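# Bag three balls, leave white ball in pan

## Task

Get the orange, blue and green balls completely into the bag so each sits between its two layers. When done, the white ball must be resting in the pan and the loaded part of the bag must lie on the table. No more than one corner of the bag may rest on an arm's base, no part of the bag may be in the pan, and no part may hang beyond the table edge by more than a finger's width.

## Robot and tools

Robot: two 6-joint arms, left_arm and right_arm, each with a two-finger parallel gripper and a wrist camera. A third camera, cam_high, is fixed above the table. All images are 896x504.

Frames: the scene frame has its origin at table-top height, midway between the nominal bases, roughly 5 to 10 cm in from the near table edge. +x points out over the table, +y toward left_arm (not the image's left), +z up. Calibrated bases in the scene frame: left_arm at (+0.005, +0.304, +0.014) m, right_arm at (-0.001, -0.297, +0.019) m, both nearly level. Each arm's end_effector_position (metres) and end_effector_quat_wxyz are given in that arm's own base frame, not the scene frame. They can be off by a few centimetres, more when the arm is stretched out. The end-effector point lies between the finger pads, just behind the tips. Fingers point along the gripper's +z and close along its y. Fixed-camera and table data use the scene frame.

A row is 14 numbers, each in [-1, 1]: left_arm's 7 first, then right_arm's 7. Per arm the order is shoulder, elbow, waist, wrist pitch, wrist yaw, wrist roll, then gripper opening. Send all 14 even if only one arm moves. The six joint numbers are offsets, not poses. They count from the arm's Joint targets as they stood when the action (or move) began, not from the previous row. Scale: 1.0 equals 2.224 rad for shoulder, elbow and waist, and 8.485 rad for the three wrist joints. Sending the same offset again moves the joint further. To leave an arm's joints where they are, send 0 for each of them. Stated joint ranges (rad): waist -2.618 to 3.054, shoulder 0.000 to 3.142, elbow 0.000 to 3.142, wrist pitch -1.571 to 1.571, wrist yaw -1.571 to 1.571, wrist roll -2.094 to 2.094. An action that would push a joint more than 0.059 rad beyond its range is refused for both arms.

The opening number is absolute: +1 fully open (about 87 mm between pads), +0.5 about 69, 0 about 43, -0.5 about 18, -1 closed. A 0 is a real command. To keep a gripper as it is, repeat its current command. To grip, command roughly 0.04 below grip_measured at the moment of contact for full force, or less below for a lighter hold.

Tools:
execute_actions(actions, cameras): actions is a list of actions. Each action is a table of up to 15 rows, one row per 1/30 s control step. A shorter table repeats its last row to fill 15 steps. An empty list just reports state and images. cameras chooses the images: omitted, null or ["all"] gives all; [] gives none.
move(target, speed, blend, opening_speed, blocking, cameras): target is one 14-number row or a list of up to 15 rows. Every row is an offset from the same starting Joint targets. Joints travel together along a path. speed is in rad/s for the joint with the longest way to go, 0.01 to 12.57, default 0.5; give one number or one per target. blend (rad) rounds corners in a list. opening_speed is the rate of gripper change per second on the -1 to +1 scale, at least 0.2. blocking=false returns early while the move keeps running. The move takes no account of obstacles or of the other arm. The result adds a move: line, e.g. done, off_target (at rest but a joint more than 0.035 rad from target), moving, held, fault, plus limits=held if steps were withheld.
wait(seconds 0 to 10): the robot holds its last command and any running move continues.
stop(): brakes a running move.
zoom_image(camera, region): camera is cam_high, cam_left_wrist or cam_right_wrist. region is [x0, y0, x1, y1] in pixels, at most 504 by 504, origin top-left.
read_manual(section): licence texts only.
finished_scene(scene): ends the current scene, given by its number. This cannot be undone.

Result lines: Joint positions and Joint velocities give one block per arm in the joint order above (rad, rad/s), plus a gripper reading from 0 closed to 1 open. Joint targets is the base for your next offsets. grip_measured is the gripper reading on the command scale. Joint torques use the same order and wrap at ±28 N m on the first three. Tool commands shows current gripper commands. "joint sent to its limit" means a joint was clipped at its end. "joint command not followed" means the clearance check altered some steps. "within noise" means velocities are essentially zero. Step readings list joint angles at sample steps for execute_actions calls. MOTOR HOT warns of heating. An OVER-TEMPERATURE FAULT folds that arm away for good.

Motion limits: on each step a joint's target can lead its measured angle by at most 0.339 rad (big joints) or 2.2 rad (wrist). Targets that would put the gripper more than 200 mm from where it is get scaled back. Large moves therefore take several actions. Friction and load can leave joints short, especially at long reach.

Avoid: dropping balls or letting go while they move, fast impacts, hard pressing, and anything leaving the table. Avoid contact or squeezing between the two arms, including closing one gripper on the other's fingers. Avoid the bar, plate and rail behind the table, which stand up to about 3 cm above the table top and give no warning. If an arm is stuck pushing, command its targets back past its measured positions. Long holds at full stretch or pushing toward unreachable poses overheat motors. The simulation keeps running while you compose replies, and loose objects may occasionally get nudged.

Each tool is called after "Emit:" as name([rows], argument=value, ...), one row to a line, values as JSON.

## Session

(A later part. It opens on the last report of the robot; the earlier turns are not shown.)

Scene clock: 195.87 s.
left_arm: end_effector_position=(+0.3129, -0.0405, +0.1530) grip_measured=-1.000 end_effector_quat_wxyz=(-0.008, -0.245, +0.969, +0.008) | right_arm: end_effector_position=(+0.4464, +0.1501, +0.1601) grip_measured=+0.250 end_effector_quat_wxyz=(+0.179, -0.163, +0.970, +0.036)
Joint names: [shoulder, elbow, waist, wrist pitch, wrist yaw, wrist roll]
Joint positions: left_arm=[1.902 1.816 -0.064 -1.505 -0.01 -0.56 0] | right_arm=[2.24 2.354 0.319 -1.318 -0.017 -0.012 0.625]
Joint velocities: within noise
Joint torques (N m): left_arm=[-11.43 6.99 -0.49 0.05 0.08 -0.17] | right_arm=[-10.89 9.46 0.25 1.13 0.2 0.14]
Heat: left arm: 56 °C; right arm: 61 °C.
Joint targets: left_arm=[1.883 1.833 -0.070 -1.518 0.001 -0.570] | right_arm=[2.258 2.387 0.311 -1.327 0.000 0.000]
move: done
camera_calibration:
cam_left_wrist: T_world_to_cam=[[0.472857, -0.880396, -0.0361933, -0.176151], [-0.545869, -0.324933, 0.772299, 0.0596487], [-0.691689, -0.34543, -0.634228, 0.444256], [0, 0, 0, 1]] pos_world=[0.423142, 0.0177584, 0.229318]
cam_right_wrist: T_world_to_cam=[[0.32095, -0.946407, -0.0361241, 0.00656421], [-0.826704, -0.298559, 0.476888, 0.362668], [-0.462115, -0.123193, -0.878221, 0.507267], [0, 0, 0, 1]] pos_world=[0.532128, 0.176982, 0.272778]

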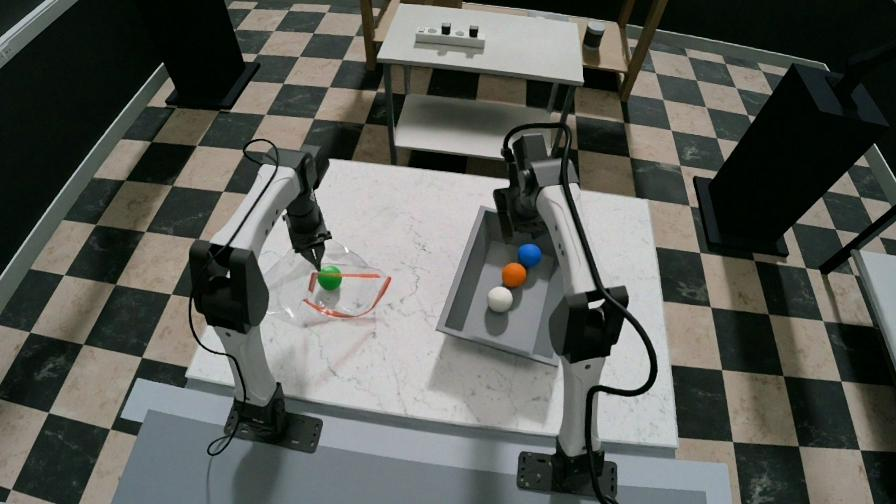

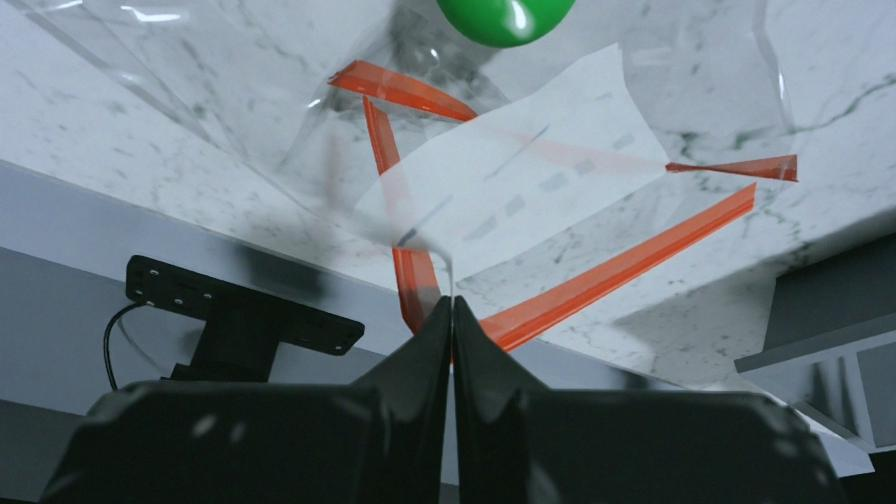

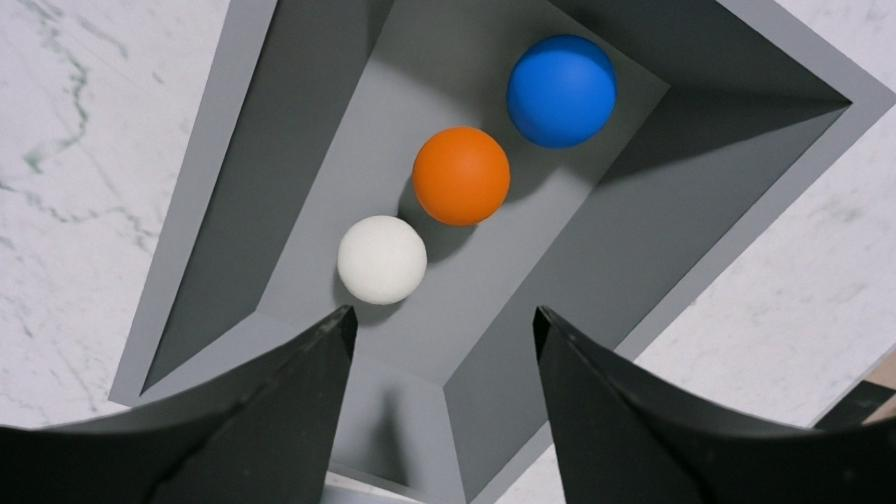

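Emit:
move([
  [0,0,0,0,0,0,-1,-0.0124,-0.3215,0,0.0808,0,0,0.25],
  [0,0,0,0,0,0,-1,-0.0124,-0.3215,0,0.0808,0,0,0.0],
], speed=0.4, opening_speed=0.7)

Scene clock: 203.03 s.
left_arm: end_effector_position=(+0.3129, -0.0405, +0.1530) grip_measured=-1.000 end_effector_quat_wxyz=(-0.008, -0.245, +0.969, +0.008) | right_arm: end_effector_position=(+0.4471, +0.1498, -0.0062) grip_measured=+0.004 end_effector_quat_wxyz=(+0.174, -0.163, +0.971, +0.034)
Joint names: [shoulder, elbow, waist, wrist pitch, wrist yaw, wrist roll]
Joint positions: left_arm=[1.902 1.816 -0.064 -1.505 -0.01 -0.56 0] | right_arm=[2.24 1.684 0.319 -0.659 -0.014 -0.011 0.502]
Joint velocities: within noise
Joint torques (N m): left_arm=[-11.41 6.94 -0.47 0.06 0.08 -0.17] | right_arm=[-13.55 5.81 0.25 1.4 0.19 0.13]
Heat: left arm: 57 °C; right arm: 59 °C.
Joint targets: left_arm=[1.883 1.833 -0.070 -1.518 0.001 -0.570] | right_arm=[2.231 1.671 0.311 -0.642 0.000 0.000]
move: done
camera_calibration:
cam_left_wrist: T_world_to_cam=[[0.472857, -0.880396, -0.0361933, -0.176151], [-0.545869, -0.324933, 0.772299, 0.0596487], [-0.691689, -0.34543, -0.634228, 0.444256], [0, 0, 0, 1]] pos_world=[0.423142, 0.0177584, 0.229318]
cam_right_wrist: T_world_to_cam=[[0.318984, -0.947165, -0.0335741, 0.00105034], [-0.822912, -0.294365, 0.485968, 0.440188], [-0.470175, -0.127387, -0.873332, 0.365885], [0, 0, 0, 1]] pos_world=[0.533931, 0.17718, 0.105658]

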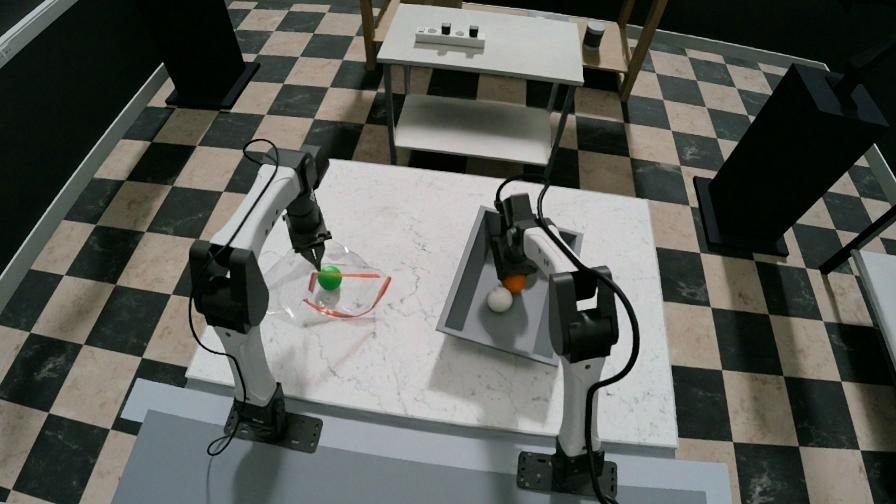

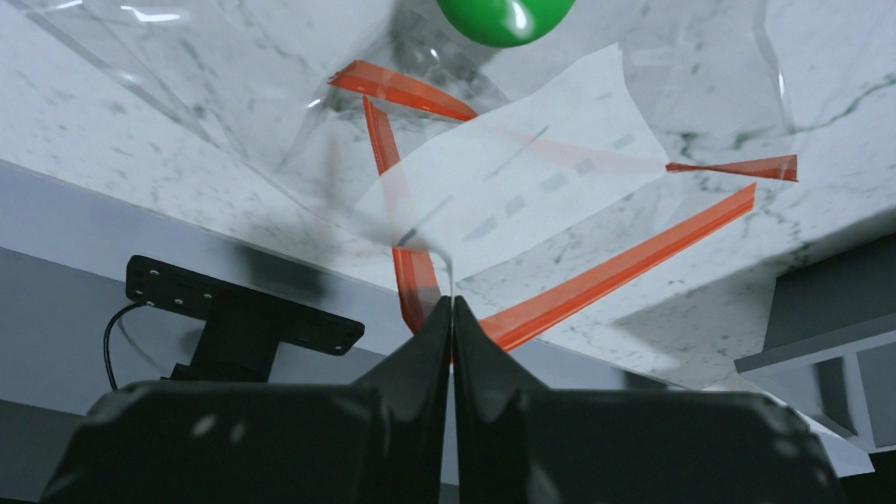

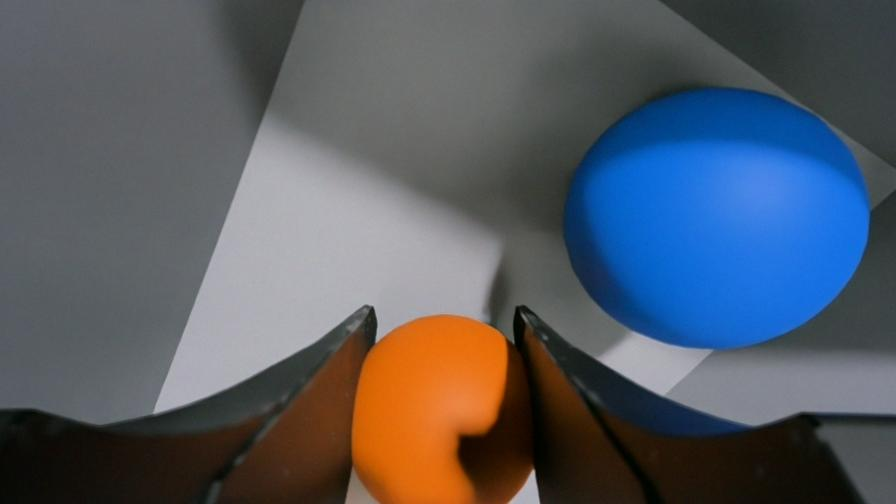

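Emit:
move([
  [0,0,0,0,0,0,-1,0,0,0,0,0,0,0.25],
  [0,0,0,0,0,0,-1,-0.0139,-0.0229,0,0.0026,0,0,0.25],
  [0,0,0,0,0,0,-1,-0.0139,-0.0229,0,0.0026,0,0,0.0],
], speed=0.2, opening_speed=0.7, cameras=["cam_right_wrist"])

Scene clock: 208.53 s.
left_arm: end_effector_position=(+0.3129, -0.0405, +0.1530) grip_measured=-1.000 end_effector_quat_wxyz=(-0.008, -0.245, +0.969, +0.008) | right_arm: end_effector_position=(+0.4433, +0.1486, -0.0113) grip_measured=+0.057 end_effector_quat_wxyz=(+0.176, -0.160, +0.971, +0.034)
Joint names: [shoulder, elbow, waist, wrist pitch, wrist yaw, wrist roll]
Joint positions: left_arm=[1.902 1.816 -0.064 -1.505 -0.01 -0.56 0] | right_arm=[2.229 1.643 0.319 -0.625 -0.013 -0.006 0.528]
Joint velocities: within noise
Joint torques (N m): left_arm=[-11.45 6.97 -0.46 0.06 0.08 -0.18] | right_arm=[-15.16 4.97 0.25 1.27 0.18 0.08]
Heat: left arm: 57 °C; right arm: 59 °C.
Joint targets: left_arm=[1.883 1.833 -0.070 -1.518 0.001 -0.570] | right_arm=[2.200 1.620 0.311 -0.620 0.000 -0.001]
move: done
camera_calibration:
cam_right_wrist: T_world_to_cam=[[0.314381, -0.948666, -0.0346081, 0.00325524], [-0.825742, -0.291266, 0.483027, 0.440001], [-0.468311, -0.123277, -0.874921, 0.357957], [0, 0, 0, 1]] pos_world=[0.529939, 0.175374, 0.100765]
Images, in order (width x height): cam_right_wrist 896x504.

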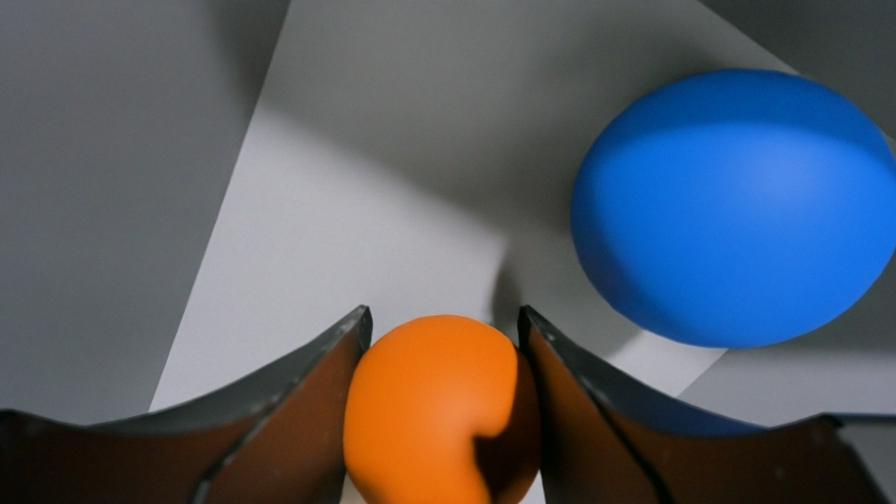

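Emit:
move([
  [0,0,0,0,0,0,-1,0.0264,0.3444,0,-0.0833,0,0,0.0],
  [0,0,0,0,0,0,-1,-0.4861,-0.4991,0.1659,0.1036,-0.046,-0.0152,0.0],
  [0,0,0,0,0,0,-1,-0.0531,-0.281,0.4299,0.1894,0.053,0.0001,0.0],
], speed=[0.5,0.9,0.6], blend=0.05)

Scene clock: 225.43 s.
left_arm: end_effector_position=(+0.3129, -0.0405, +0.1530) grip_measured=-1.000 end_effector_quat_wxyz=(-0.008, -0.245, +0.969, +0.008) | right_arm: end_effector_position=(+0.2286, +0.4887, +0.0773) grip_measured=+0.057 end_effector_quat_wxyz=(+0.612, -0.329, +0.676, +0.246)
Joint names: [shoulder, elbow, waist, wrist pitch, wrist yaw, wrist roll]
Joint positions: left_arm=[1.902 1.816 -0.064 -1.505 -0.01 -0.56 0] | right_arm=[2.073 0.962 1.27 0.969 0.431 -0.011 0.528]
Joint velocities: within noise
Joint torques (N m): left_arm=[-11.41 6.94 -0.47 0.04 0.07 -0.16] | right_arm=[-9.63 8.76 0.62 2.51 0.26 0.15]
Heat: left arm: 58 °C; right arm: 60 °C.
Joint targets: left_arm=[1.883 1.833 -0.070 -1.518 0.001 -0.570] | right_arm=[2.082 0.995 1.267 0.988 0.449 0.000]
move: done
camera_calibration:
cam_left_wrist: T_world_to_cam=[[0.472857, -0.880396, -0.0361933, -0.176151], [-0.545869, -0.324933, 0.772299, 0.0596487], [-0.691689, -0.34543, -0.634228, 0.444256], [0, 0, 0, 1]] pos_world=[0.423142, 0.0177584, 0.229318]
cam_right_wrist: T_world_to_cam=[[0.757724, -0.650579, 0.0510092, 0.142737], [-0.52538, -0.654532, -0.543657, 0.507178], [0.387079, 0.385143, -0.837756, -0.070005], [0, 0, 0, 1]] pos_world=[0.185403, 0.451788, 0.209803]

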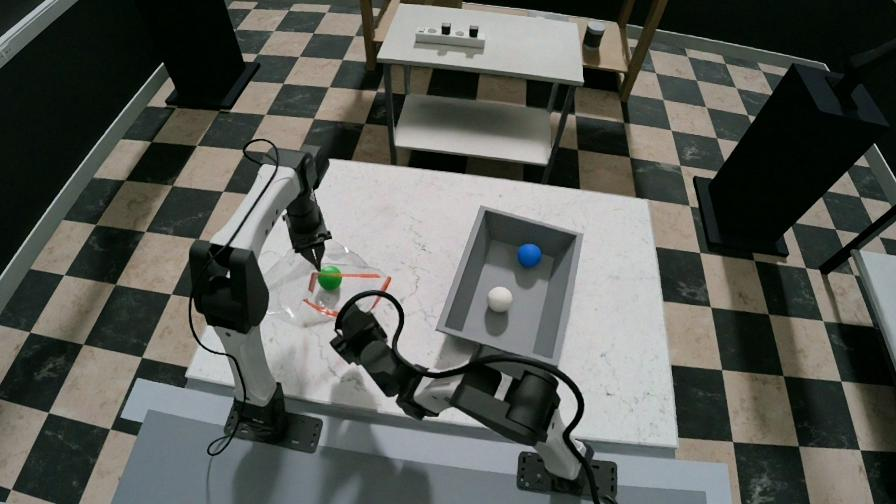

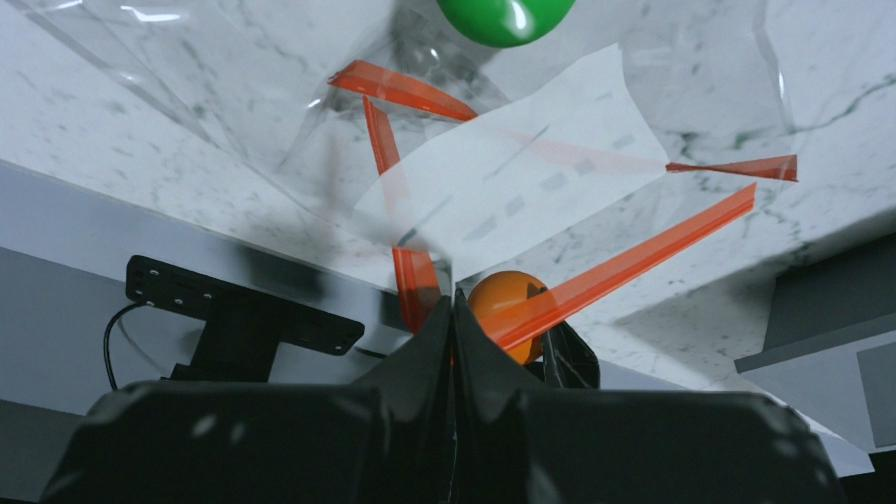

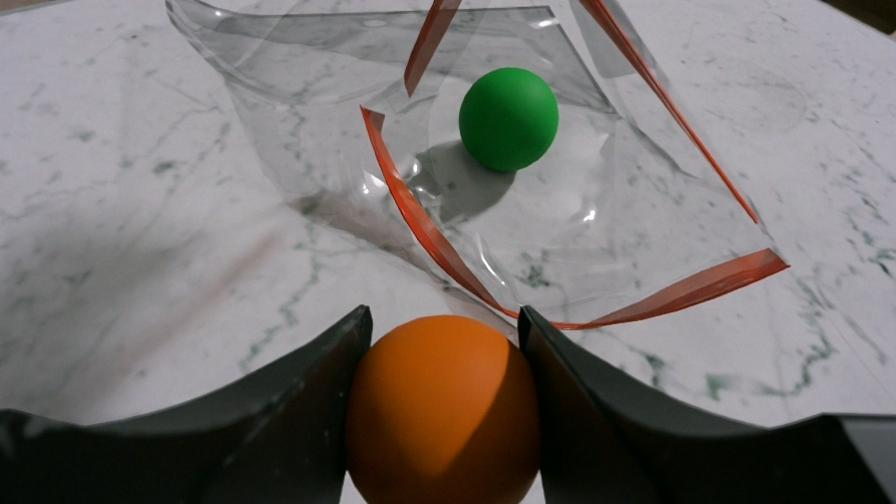

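Emit:
move([
  [0,0,0,0,0,0,-1,0.1378,0.2442,-0.0546,-0.028,0,0,0.0],
  [0,0,0,0,0,0,-1,0.1926,0.2637,-0.0546,-0.0317,0,0,0.0],
], speed=[0.35,0.15])

Scene clock: 233.67 s.
left_arm: end_effector_position=(+0.3129, -0.0405, +0.1530) grip_measured=-1.000 end_effector_quat_wxyz=(-0.008, -0.245, +0.969, +0.008) | right_arm: end_effector_position=(+0.3268, +0.5603, +0.0292) grip_measured=+0.057 end_effector_quat_wxyz=(+0.612, -0.301, +0.704, +0.197)
Joint names: [shoulder, elbow, waist, wrist pitch, wrist yaw, wrist roll]
Joint positions: left_arm=[1.902 1.816 -0.064 -1.505 -0.01 -0.56 0] | right_arm=[2.484 1.555 1.158 0.736 0.436 -0.01 0.528]
Joint velocities: within noise
Joint torques (N m): left_arm=[-11.44 6.91 -0.49 0.05 0.07 -0.17] | right_arm=[-11.84 8.92 -0.05 2.06 0.24 0.14]
Heat: left arm: 58 °C; right arm: 60 °C.
Joint targets: left_arm=[1.883 1.833 -0.070 -1.518 0.001 -0.570] | right_arm=[2.510 1.582 1.146 0.718 0.450 0.001]
move: done
camera_calibration:
cam_left_wrist: T_world_to_cam=[[0.472857, -0.880396, -0.0361933, -0.176151], [-0.545869, -0.324933, 0.772299, 0.0596487], [-0.691689, -0.34543, -0.634228, 0.444256], [0, 0, 0, 1]] pos_world=[0.423142, 0.0177584, 0.229318]
cam_right_wrist: T_world_to_cam=[[0.677651, -0.732006, 0.0703945, 0.188615], [-0.608655, -0.612018, -0.504948, 0.581784], [0.412708, 0.299333, -0.860275, -0.135486], [0, 0, 0, 1]] pos_world=[0.282207, 0.534685, 0.163937]

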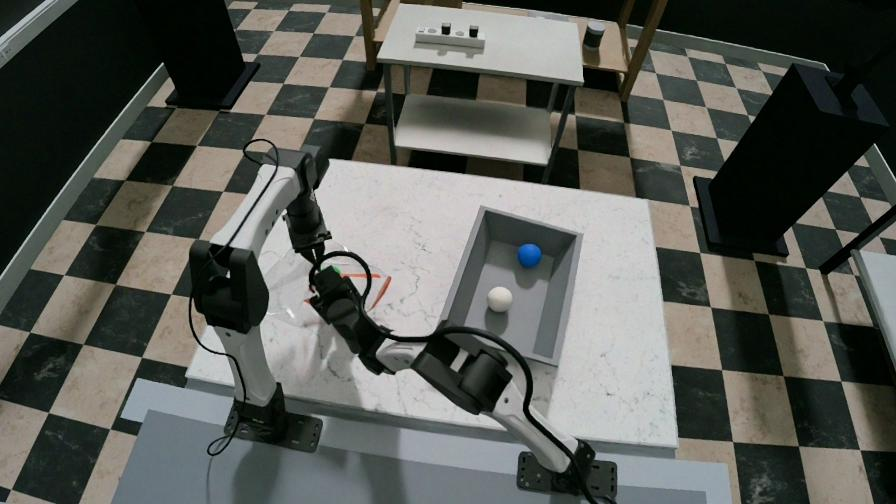

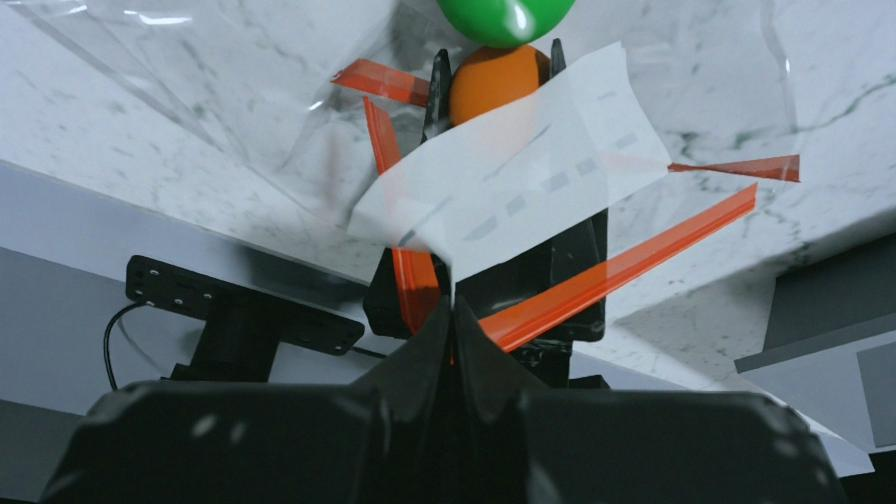

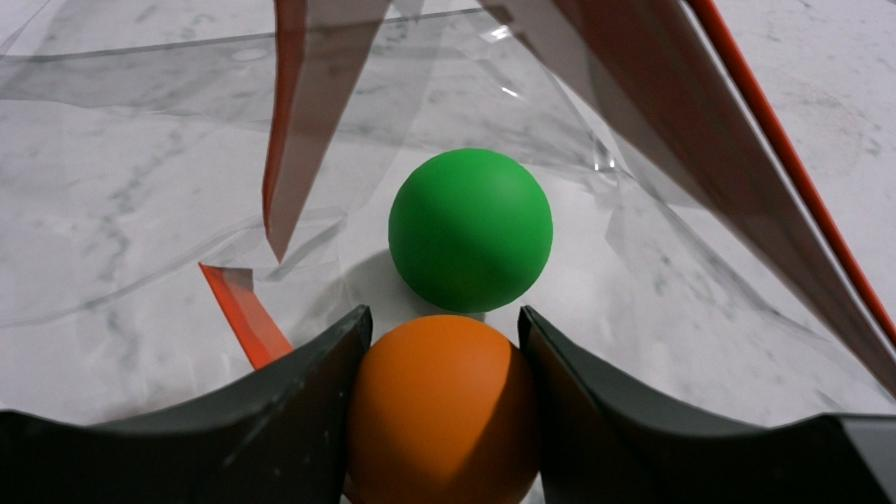

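Emit:
move([
  [0,0,0,0,0,0,-1,0.0198,0.0016,0,0.0048,0,0,0.0],
  [0,0,0,0,0,0,-1,0.0198,0.0016,0,0.0048,0,0,0.35],
], speed=0.1, opening_speed=0.6)

Scene clock: 241.00 s.
left_arm: end_effector_position=(+0.3129, -0.0405, +0.1530) grip_measured=-1.000 end_effector_quat_wxyz=(-0.008, -0.245, +0.969, +0.008) | right_arm: end_effector_position=(+0.3285, +0.5614, +0.0113) grip_measured=+0.350 end_effector_quat_wxyz=(+0.614, -0.298, +0.705, +0.196)
Joint names: [shoulder, elbow, waist, wrist pitch, wrist yaw, wrist roll]
Joint positions: left_arm=[1.902 1.816 -0.064 -1.505 -0.01 -0.56 0] | right_arm=[2.537 1.569 1.158 0.777 0.442 -0.008 0.675]
Joint velocities: within noise
Joint torques (N m): left_arm=[-11.43 6.95 -0.49 0.06 0.08 -0.17] | right_arm=[-12.78 7.84 -0.03 2.05 0.18 0.12]
Heat: left arm: 58 °C; right arm: 61 °C.
Joint targets: left_arm=[1.883 1.833 -0.070 -1.518 0.001 -0.570] | right_arm=[2.554 1.586 1.145 0.759 0.450 0.000]
move: done; target 2's new numbers were sent with right_arm's shoulder 0.040 rad from that target
camera_calibration:
cam_left_wrist: T_world_to_cam=[[0.472857, -0.880396, -0.0361933, -0.176151], [-0.545869, -0.324933, 0.772299, 0.0596487], [-0.691689, -0.34543, -0.634228, 0.444256], [0, 0, 0, 1]] pos_world=[0.423142, 0.0177584, 0.229318]
cam_right_wrist: T_world_to_cam=[[0.672712, -0.736682, 0.0689707, 0.193777], [-0.612088, -0.606452, -0.507509, 0.572479], [0.4157, 0.299191, -0.858882, -0.15291], [0, 0, 0, 1]] pos_world=[0.283616, 0.535682, 0.145842]

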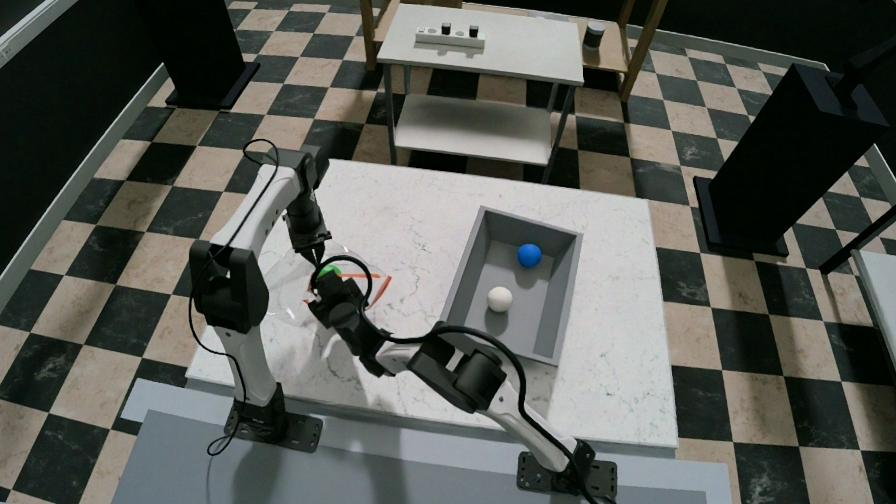

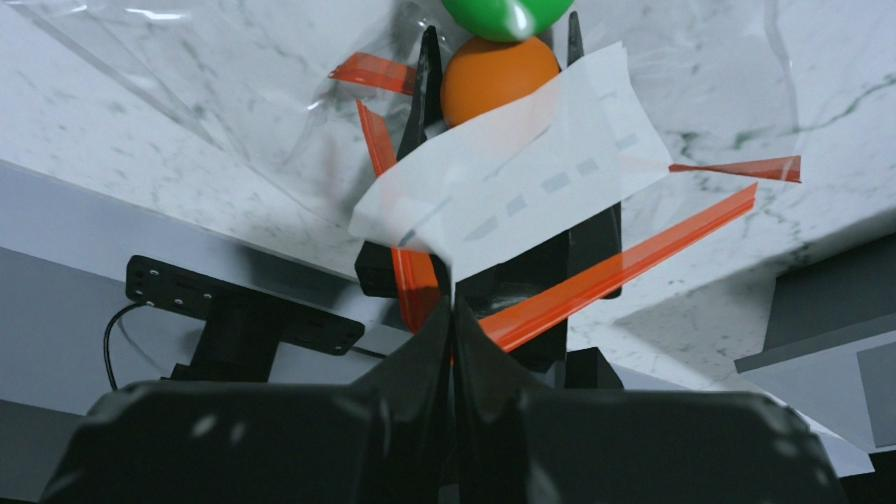

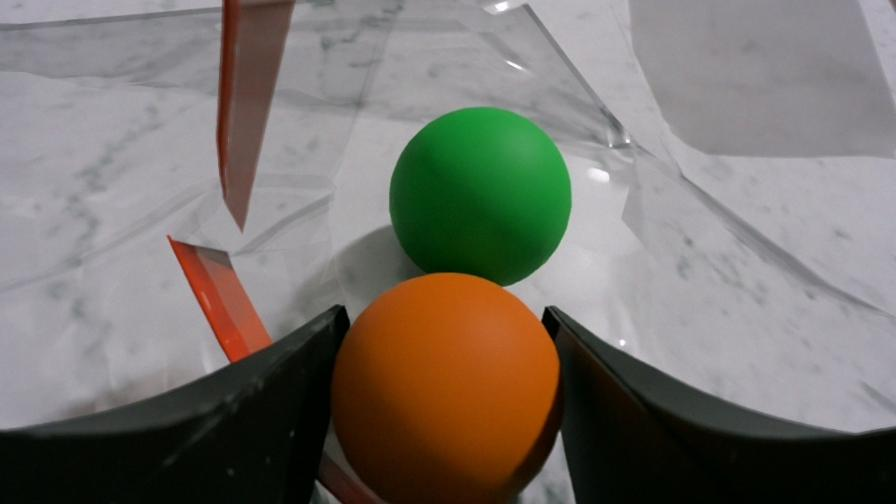

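Emit:
move(target=[0,0,0,0,0,0,-1,-0.0755,-0.1367,0.0184,0.0159,0,0,0.35], speed=0.25)

Scene clock: 247.03 s.
left_arm: end_effector_position=(+0.3129, -0.0405, +0.1530) grip_measured=-1.000 end_effector_quat_wxyz=(-0.008, -0.245, +0.969, +0.008) | right_arm: end_effector_position=(+0.2963, +0.5272, +0.0096) grip_measured=+0.350 end_effector_quat_wxyz=(+0.609, -0.306, +0.703, +0.204)
Joint names: [shoulder, elbow, waist, wrist pitch, wrist yaw, wrist roll]
Joint positions: left_arm=[1.902 1.816 -0.064 -1.505 -0.01 -0.56 0] | right_arm=[2.417 1.305 1.183 0.917 0.442 -0.004 0.675]
Joint velocities: within noise
Joint torques (N m): left_arm=[-11.44 6.93 -0.46 0.05 0.08 -0.17] | right_arm=[-15.79 4.01 1.14 1.98 0.18 0.07]
Heat: left arm: 58 °C; right arm: 62 °C.
Joint targets: left_arm=[1.883 1.833 -0.070 -1.518 0.001 -0.570] | right_arm=[2.386 1.281 1.186 0.894 0.450 0.001]
move: done
camera_calibration:
cam_left_wrist: T_world_to_cam=[[0.472857, -0.880396, -0.0361933, -0.176151], [-0.545869, -0.324933, 0.772299, 0.0596487], [-0.691689, -0.34543, -0.634228, 0.444256], [0, 0, 0, 1]] pos_world=[0.423142, 0.0177584, 0.229318]
cam_right_wrist: T_world_to_cam=[[0.69131, -0.719525, 0.0661383, 0.175878], [-0.599285, -0.622096, -0.503839, 0.5355], [0.40367, 0.308673, -0.861262, -0.132169], [0, 0, 0, 1]] pos_world=[0.252683, 0.500478, 0.144342]

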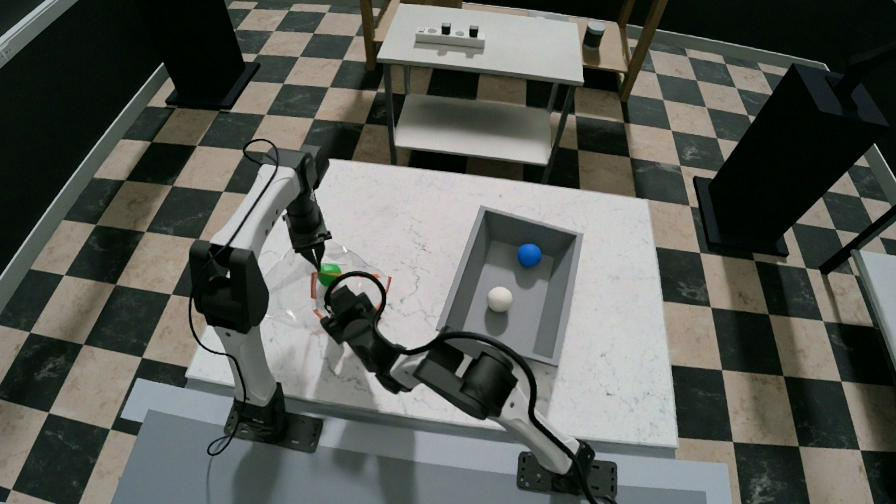

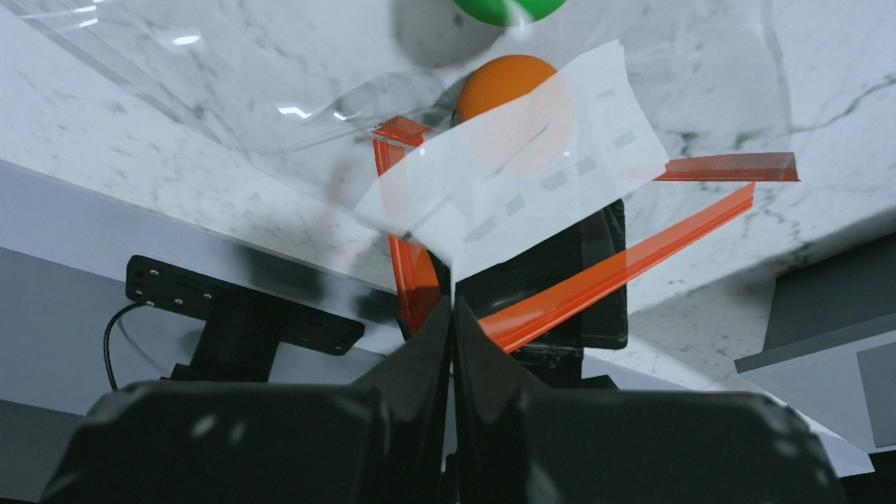

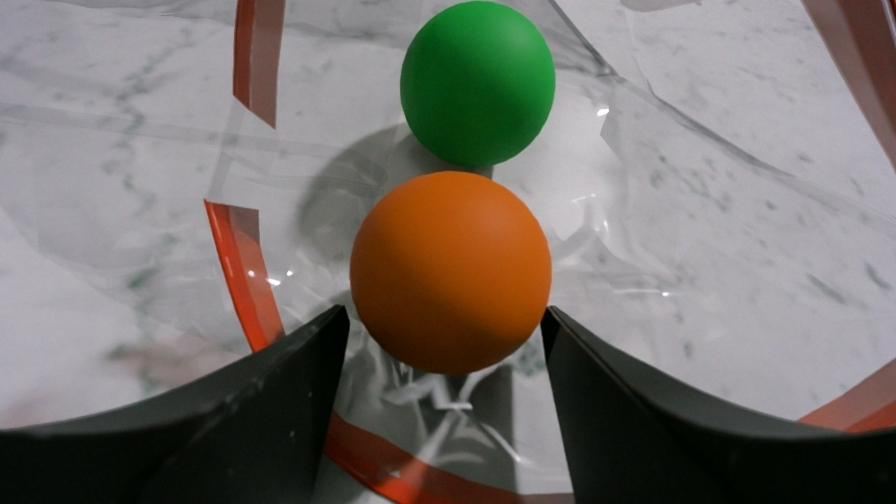

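Emit:
move(target=[0,0,0,0,0,0,-1,-0.0486,-0.0796,0.0151,0.0082,0,0,-0.1], speed=0.25, opening_speed=0.4, cameras=["cam_right_wrist"])

Scene clock: 250.97 s.
left_arm: end_effector_position=(+0.3129, -0.0405, +0.1530) grip_measured=-1.000 end_effector_quat_wxyz=(-0.008, -0.245, +0.969, +0.008) | right_arm: end_effector_position=(+0.2648, +0.5011, +0.0079) grip_measured=-0.100 end_effector_quat_wxyz=(+0.595, -0.327, +0.705, +0.204)
Joint names: [shoulder, elbow, waist, wrist pitch, wrist yaw, wrist roll]
Joint positions: left_arm=[1.902 1.816 -0.064 -1.505 -0.01 -0.56 0] | right_arm=[2.316 1.122 1.218 0.962 0.442 -0.004 0.45]
Joint velocities: within noise
Joint torques (N m): left_arm=[-11.4 6.97 -0.47 0.05 0.08 -0.17] | right_arm=[-15.34 4.11 1.07 2.29 0.19 0.08]
Heat: left arm: 59 °C; right arm: 65 °C.
Joint targets: left_arm=[1.883 1.833 -0.070 -1.518 0.001 -0.570] | right_arm=[2.278 1.104 1.220 0.963 0.450 0.001]
move: off_target (right_arm); right_arm: the shoulder is farthest, 0.038 rad from its target
camera_calibration:
cam_right_wrist: T_world_to_cam=[[0.716589, -0.692753, 0.0811999, 0.158693], [-0.583864, -0.659456, -0.47352, 0.51395], [0.38158, 0.29191, -0.877032, -0.0985033], [0, 0, 0, 1]] pos_world=[0.223946, 0.477616, 0.144089]
Images, in order (width x height): cam_right_wrist 896x504.

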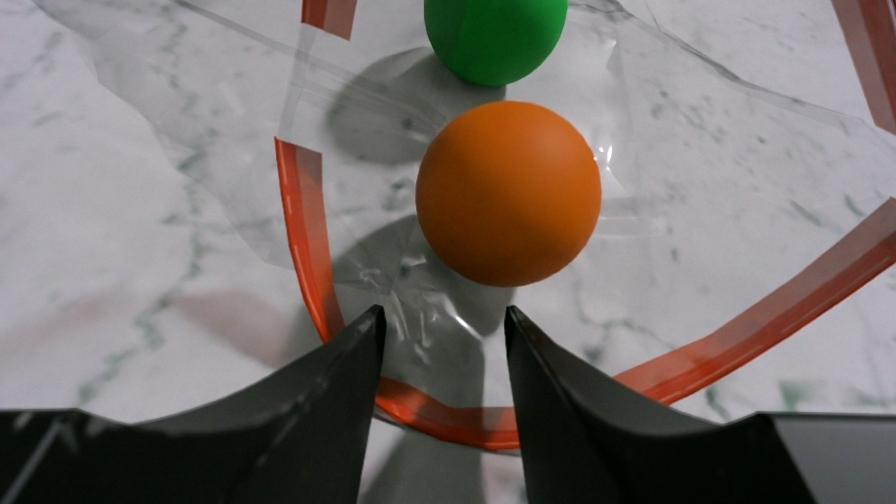

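Emit:
move([
  [0,0,0,0,0,0,-1,0,0,-0.0112,0,0,0,-0.1],
  [0,0,0,0,0,0,-1,0.1241,0.2167,-0.042,-0.024,0,0,-0.1],
], speed=[0.2,0.3])

Scene clock: 255.53 s.
left_arm: end_effector_position=(+0.3129, -0.0405, +0.1530) grip_measured=-1.000 end_effector_quat_wxyz=(-0.008, -0.245, +0.969, +0.008) | right_arm: end_effector_position=(+0.3366, +0.5533, +0.0084) grip_measured=-0.100 end_effector_quat_wxyz=(+0.612, -0.292, +0.710, +0.190)
Joint names: [shoulder, elbow, waist, wrist pitch, wrist yaw, wrist roll]
Joint positions: left_arm=[1.902 1.816 -0.064 -1.505 -0.01 -0.56 0] | right_arm=[2.533 1.556 1.141 0.779 0.442 -0.004 0.45]
Joint velocities: within noise
Joint torques (N m): left_arm=[-11.41 6.89 -0.49 0.05 0.08 -0.17] | right_arm=[-12.37 9.02 -0.2 2.08 0.18 0.07]
Heat: left arm: 59 °C; right arm: 66 °C.
Joint targets: left_arm=[1.883 1.833 -0.070 -1.518 0.000 -0.570] | right_arm=[2.554 1.587 1.127 0.760 0.450 0.001]
move: done
camera_calibration:
cam_left_wrist: T_world_to_cam=[[0.472857, -0.880396, -0.0361933, -0.176151], [-0.545869, -0.324933, 0.772299, 0.0596487], [-0.691689, -0.34543, -0.634228, 0.444256], [0, 0, 0, 1]] pos_world=[0.423142, 0.0177584, 0.229318]
cam_right_wrist: T_world_to_cam=[[0.660051, -0.74818, 0.067525, 0.19325], [-0.625997, -0.597489, -0.501134, 0.570711], [0.415284, 0.288504, -0.862731, -0.150124], [0, 0, 0, 1]] pos_world=[0.292053, 0.52889, 0.143437]

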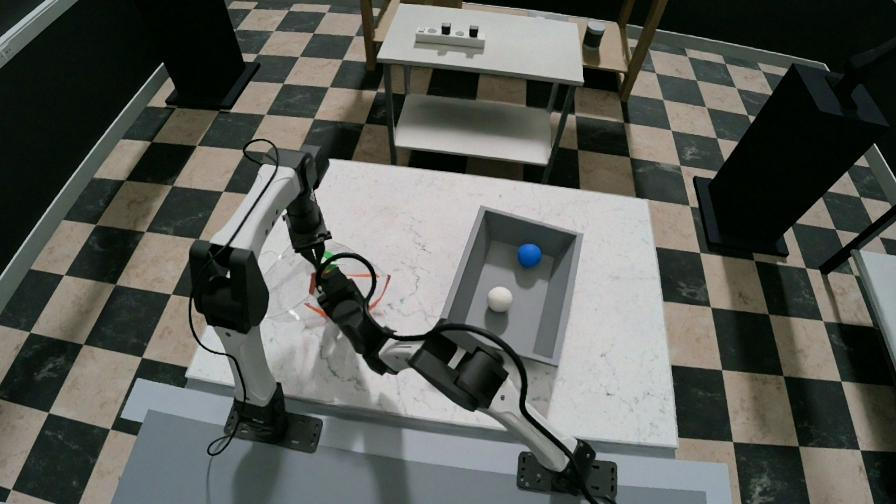

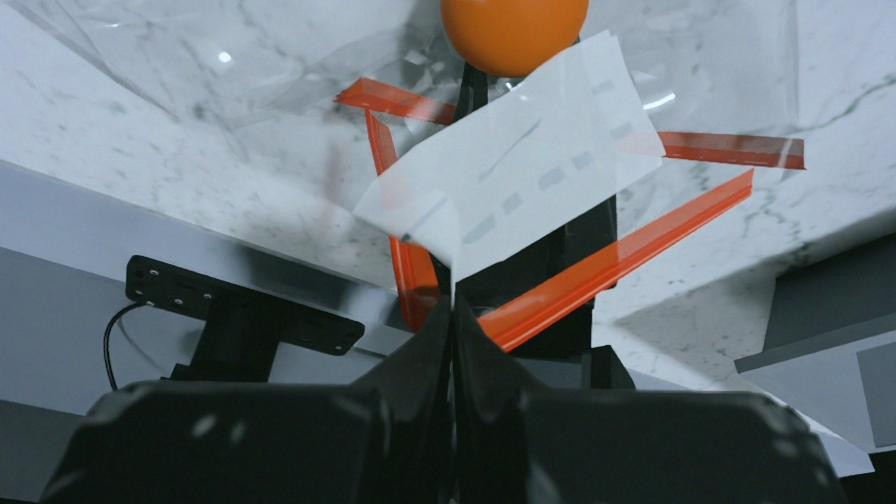

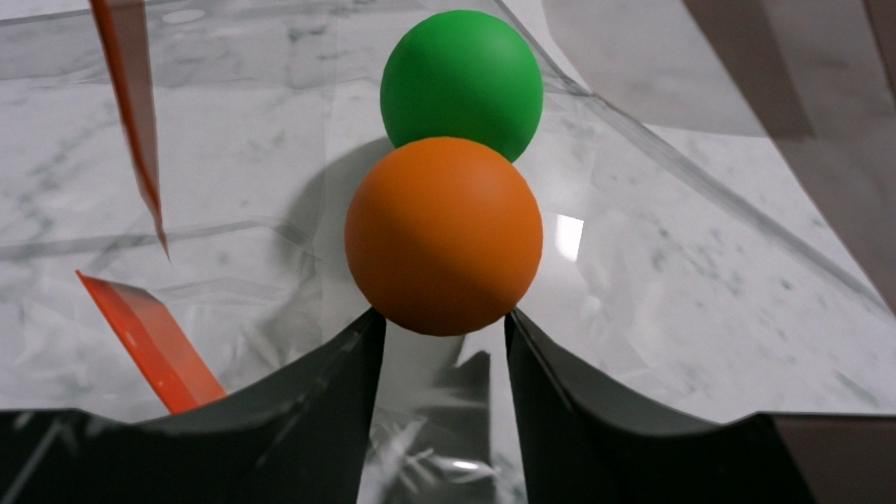

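Emit:
move([
  [0,0,0,0,0,0,-1,-0.1241,-0.2167,0.042,0.024,0,0,-0.1],
  [0,0,0,0,0,0,-1,-0.2141,-0.2667,0.055,0.027,0,0,-0.1],
  [0,0,0,0,0,0,-1,-0.6452,-0.4843,-0.201,-0.059,-0.099,-0.0153,-0.1],
], speed=[0.25,0.3,0.7])

Scene clock: 263.67 s.
left_arm: end_effector_position=(+0.3129, -0.0405, +0.1530) grip_measured=-1.000 end_effector_quat_wxyz=(-0.008, -0.245, +0.969, +0.008) | right_arm: end_effector_position=(+0.2368, +0.2720, +0.1459) grip_measured=-0.100 end_effector_quat_wxyz=(+0.505, -0.414, +0.693, +0.306)
Joint names: [shoulder, elbow, waist, wrist pitch, wrist yaw, wrist roll]
Joint positions: left_arm=[1.902 1.816 -0.064 -1.505 -0.01 -0.56 0] | right_arm=[1.129 0.526 0.687 0.272 -0.377 -0.119 0.45]
Joint velocities: within noise
Joint torques (N m): left_arm=[-11.44 6.91 -0.46 0.05 0.08 -0.18] | right_arm=[-3.95 6.17 0.31 2.16 -0.13 -0.1]
Heat: left arm: 59 °C; right arm: 66 °C.
Joint targets: left_arm=[1.883 1.833 -0.070 -1.518 0.000 -0.570] | right_arm=[1.119 0.509 0.680 0.260 -0.390 -0.129]
move: done
camera_calibration:
cam_left_wrist: T_world_to_cam=[[0.472857, -0.880396, -0.0361933, -0.176151], [-0.545869, -0.324933, 0.772299, 0.0596487], [-0.691689, -0.34543, -0.634228, 0.444256], [0, 0, 0, 1]] pos_world=[0.423142, 0.0177584, 0.229318]
cam_right_wrist: T_world_to_cam=[[0.888456, -0.458047, -0.028965, -0.079614], [-0.432082, -0.813473, -0.389315, 0.405571], [0.154762, 0.358404, -0.920649, 0.142113], [0, 0, 0, 1]] pos_world=[0.22398, 0.24252, 0.286425]

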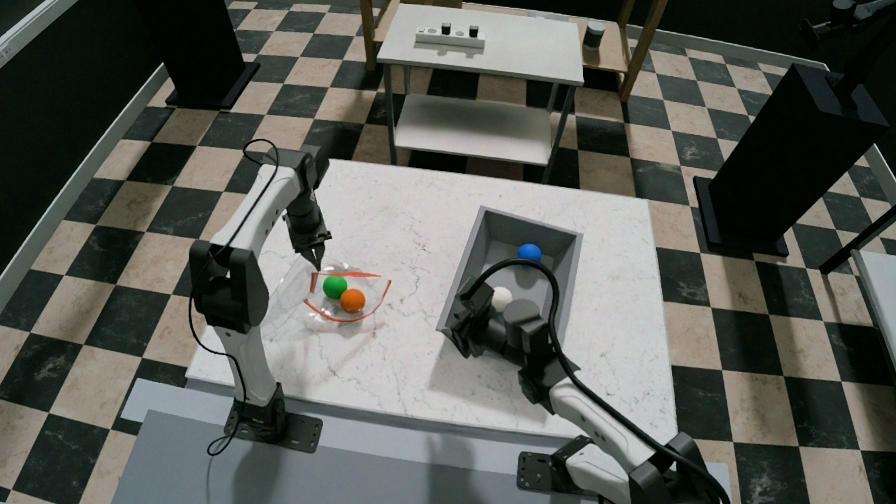

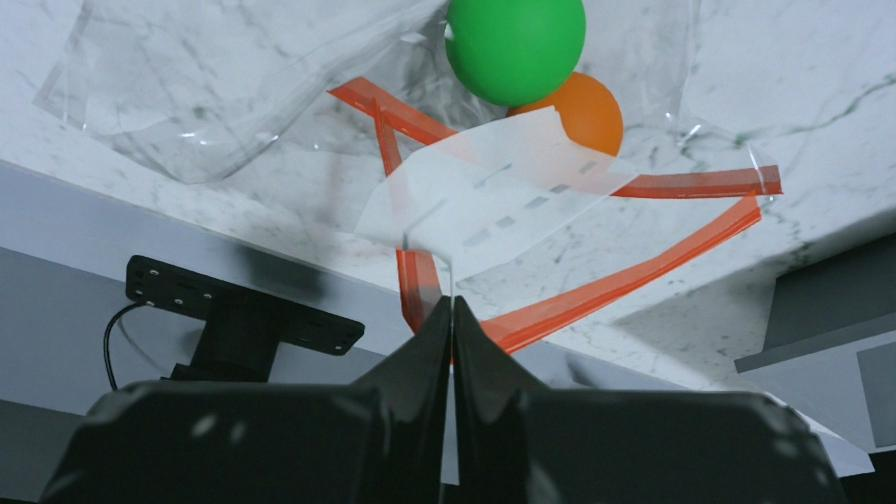

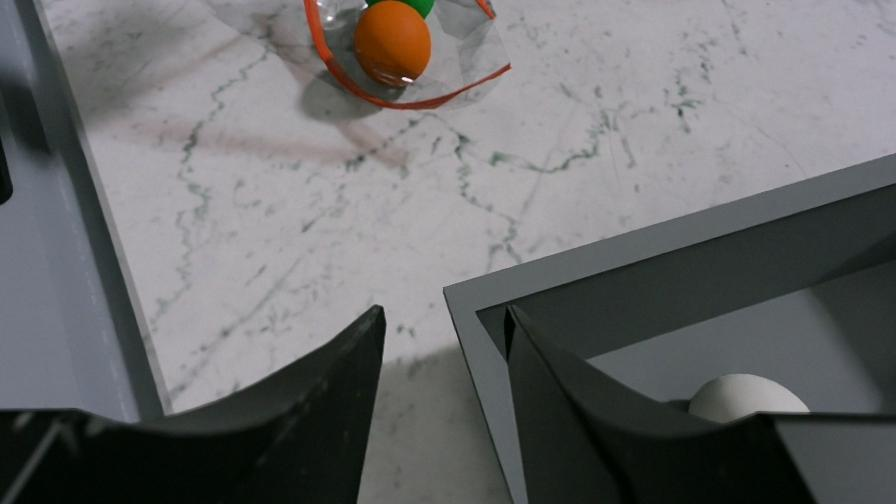

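Emit:
move([
  [0,0,0,0,0,0,-1,0.5189,0.8395,-0.2111,-0.1666,0.046,0.0152,0.2],
], speed=0.8, cameras=["cam_right_wrist"])

Scene clock: 272.33 s.
left_arm: end_effector_position=(+0.3129, -0.0405, +0.1530) grip_measured=-1.000 end_effector_quat_wxyz=(-0.008, -0.245, +0.969, +0.008) | right_arm: end_effector_position=(+0.4993, +0.1134, +0.1615) grip_measured=+0.200 end_effector_quat_wxyz=(+0.252, -0.113, +0.961, +0.034)
Joint names: [shoulder, elbow, waist, wrist pitch, wrist yaw, wrist roll]
Joint positions: left_arm=[1.902 1.816 -0.064 -1.505 -0.01 -0.56 0] | right_arm=[2.255 2.343 0.219 -1.145 -0.015 -0.012 0.6]
Joint velocities: within noise
Joint torques (N m): left_arm=[-11.43 6.97 -0.44 0.05 0.07 -0.18] | right_arm=[-11.33 9.83 0.28 1.41 0.2 0.14]
Heat: left arm: 59 °C; right arm: 61 °C.
Joint targets: left_arm=[1.883 1.833 -0.070 -1.518 0.000 -0.570] | right_arm=[2.273 2.377 0.210 -1.154 0.000 -0.001]
move: done
camera_calibration:
cam_right_wrist: T_world_to_cam=[[0.229115, -0.972845, -0.0328406, 0.00323634], [-0.911704, -0.226291, 0.342911, 0.450636], [-0.341031, -0.0486251, -0.938794, 0.469375], [0, 0, 0, 1]] pos_world=[0.570176, 0.127947, 0.286225]
Images, in order (width x height): cam_right_wrist 896x504.

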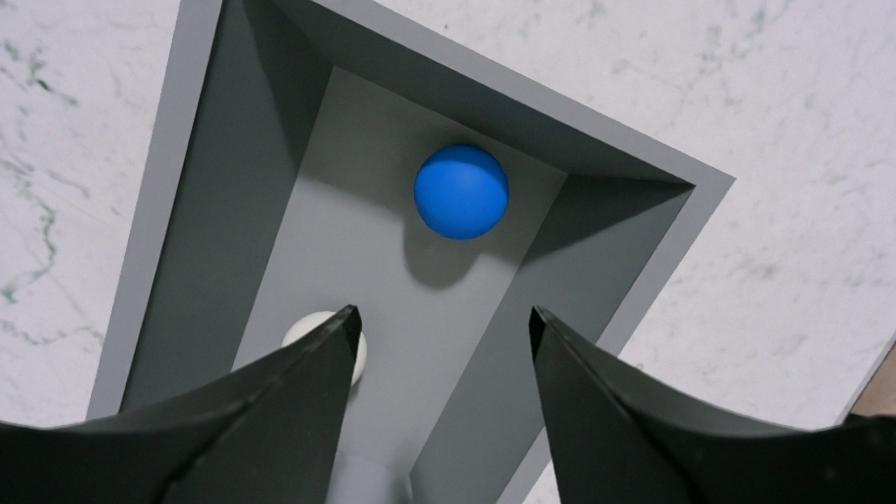

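Emit:
move([
  [0,0,0,0,0,0,-1,-0.0044,-0.3035,0,0.0784,0,0,0.2],
  [0,0,0,0,0,0,-1,-0.0044,-0.3035,0,0.0784,0,0,0.0],
], speed=0.4, opening_speed=0.7, cameras=["cam_right_wrist"])

Scene clock: 277.43 s.
left_arm: end_effector_position=(+0.3129, -0.0405, +0.1530) grip_measured=-1.000 end_effector_quat_wxyz=(-0.008, -0.245, +0.969, +0.008) | right_arm: end_effector_position=(+0.5047, +0.1143, +0.0079) grip_measured=+0.071 end_effector_quat_wxyz=(+0.258, -0.112, +0.959, +0.034)
Joint names: [shoulder, elbow, waist, wrist pitch, wrist yaw, wrist roll]
Joint positions: left_arm=[1.902 1.816 -0.064 -1.505 -0.01 -0.56 0] | right_arm=[2.255 1.719 0.219 -0.509 -0.013 -0.011 0.536]
Joint velocities: within noise
Joint torques (N m): left_arm=[-11.41 6.97 -0.49 0.05 0.08 -0.17] | right_arm=[-12.37 5.65 0.21 1.77 0.18 0.13]
Heat: left arm: 59 °C; right arm: 62 °C.
Joint targets: left_arm=[1.883 1.833 -0.070 -1.518 0.000 -0.570] | right_arm=[2.263 1.701 0.210 -0.489 0.000 0.000]
move: done
camera_calibration:
cam_right_wrist: T_world_to_cam=[[0.227995, -0.973153, -0.0315007, -0.00158626], [-0.916286, -0.225389, 0.331089, 0.510775], [-0.3293, -0.0466228, -0.943074, 0.320978], [0, 0, 0, 1]] pos_world=[0.574076, 0.128544, 0.133545]
Images, in order (width x height): cam_right_wrist 896x504.

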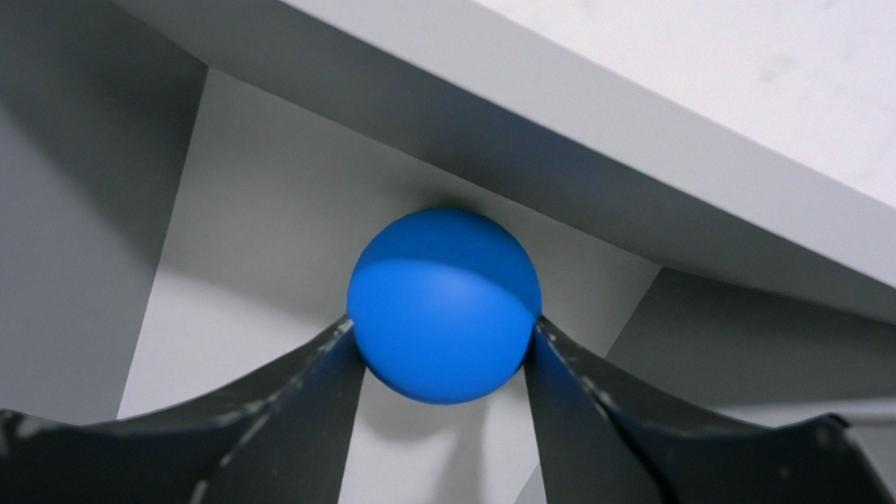

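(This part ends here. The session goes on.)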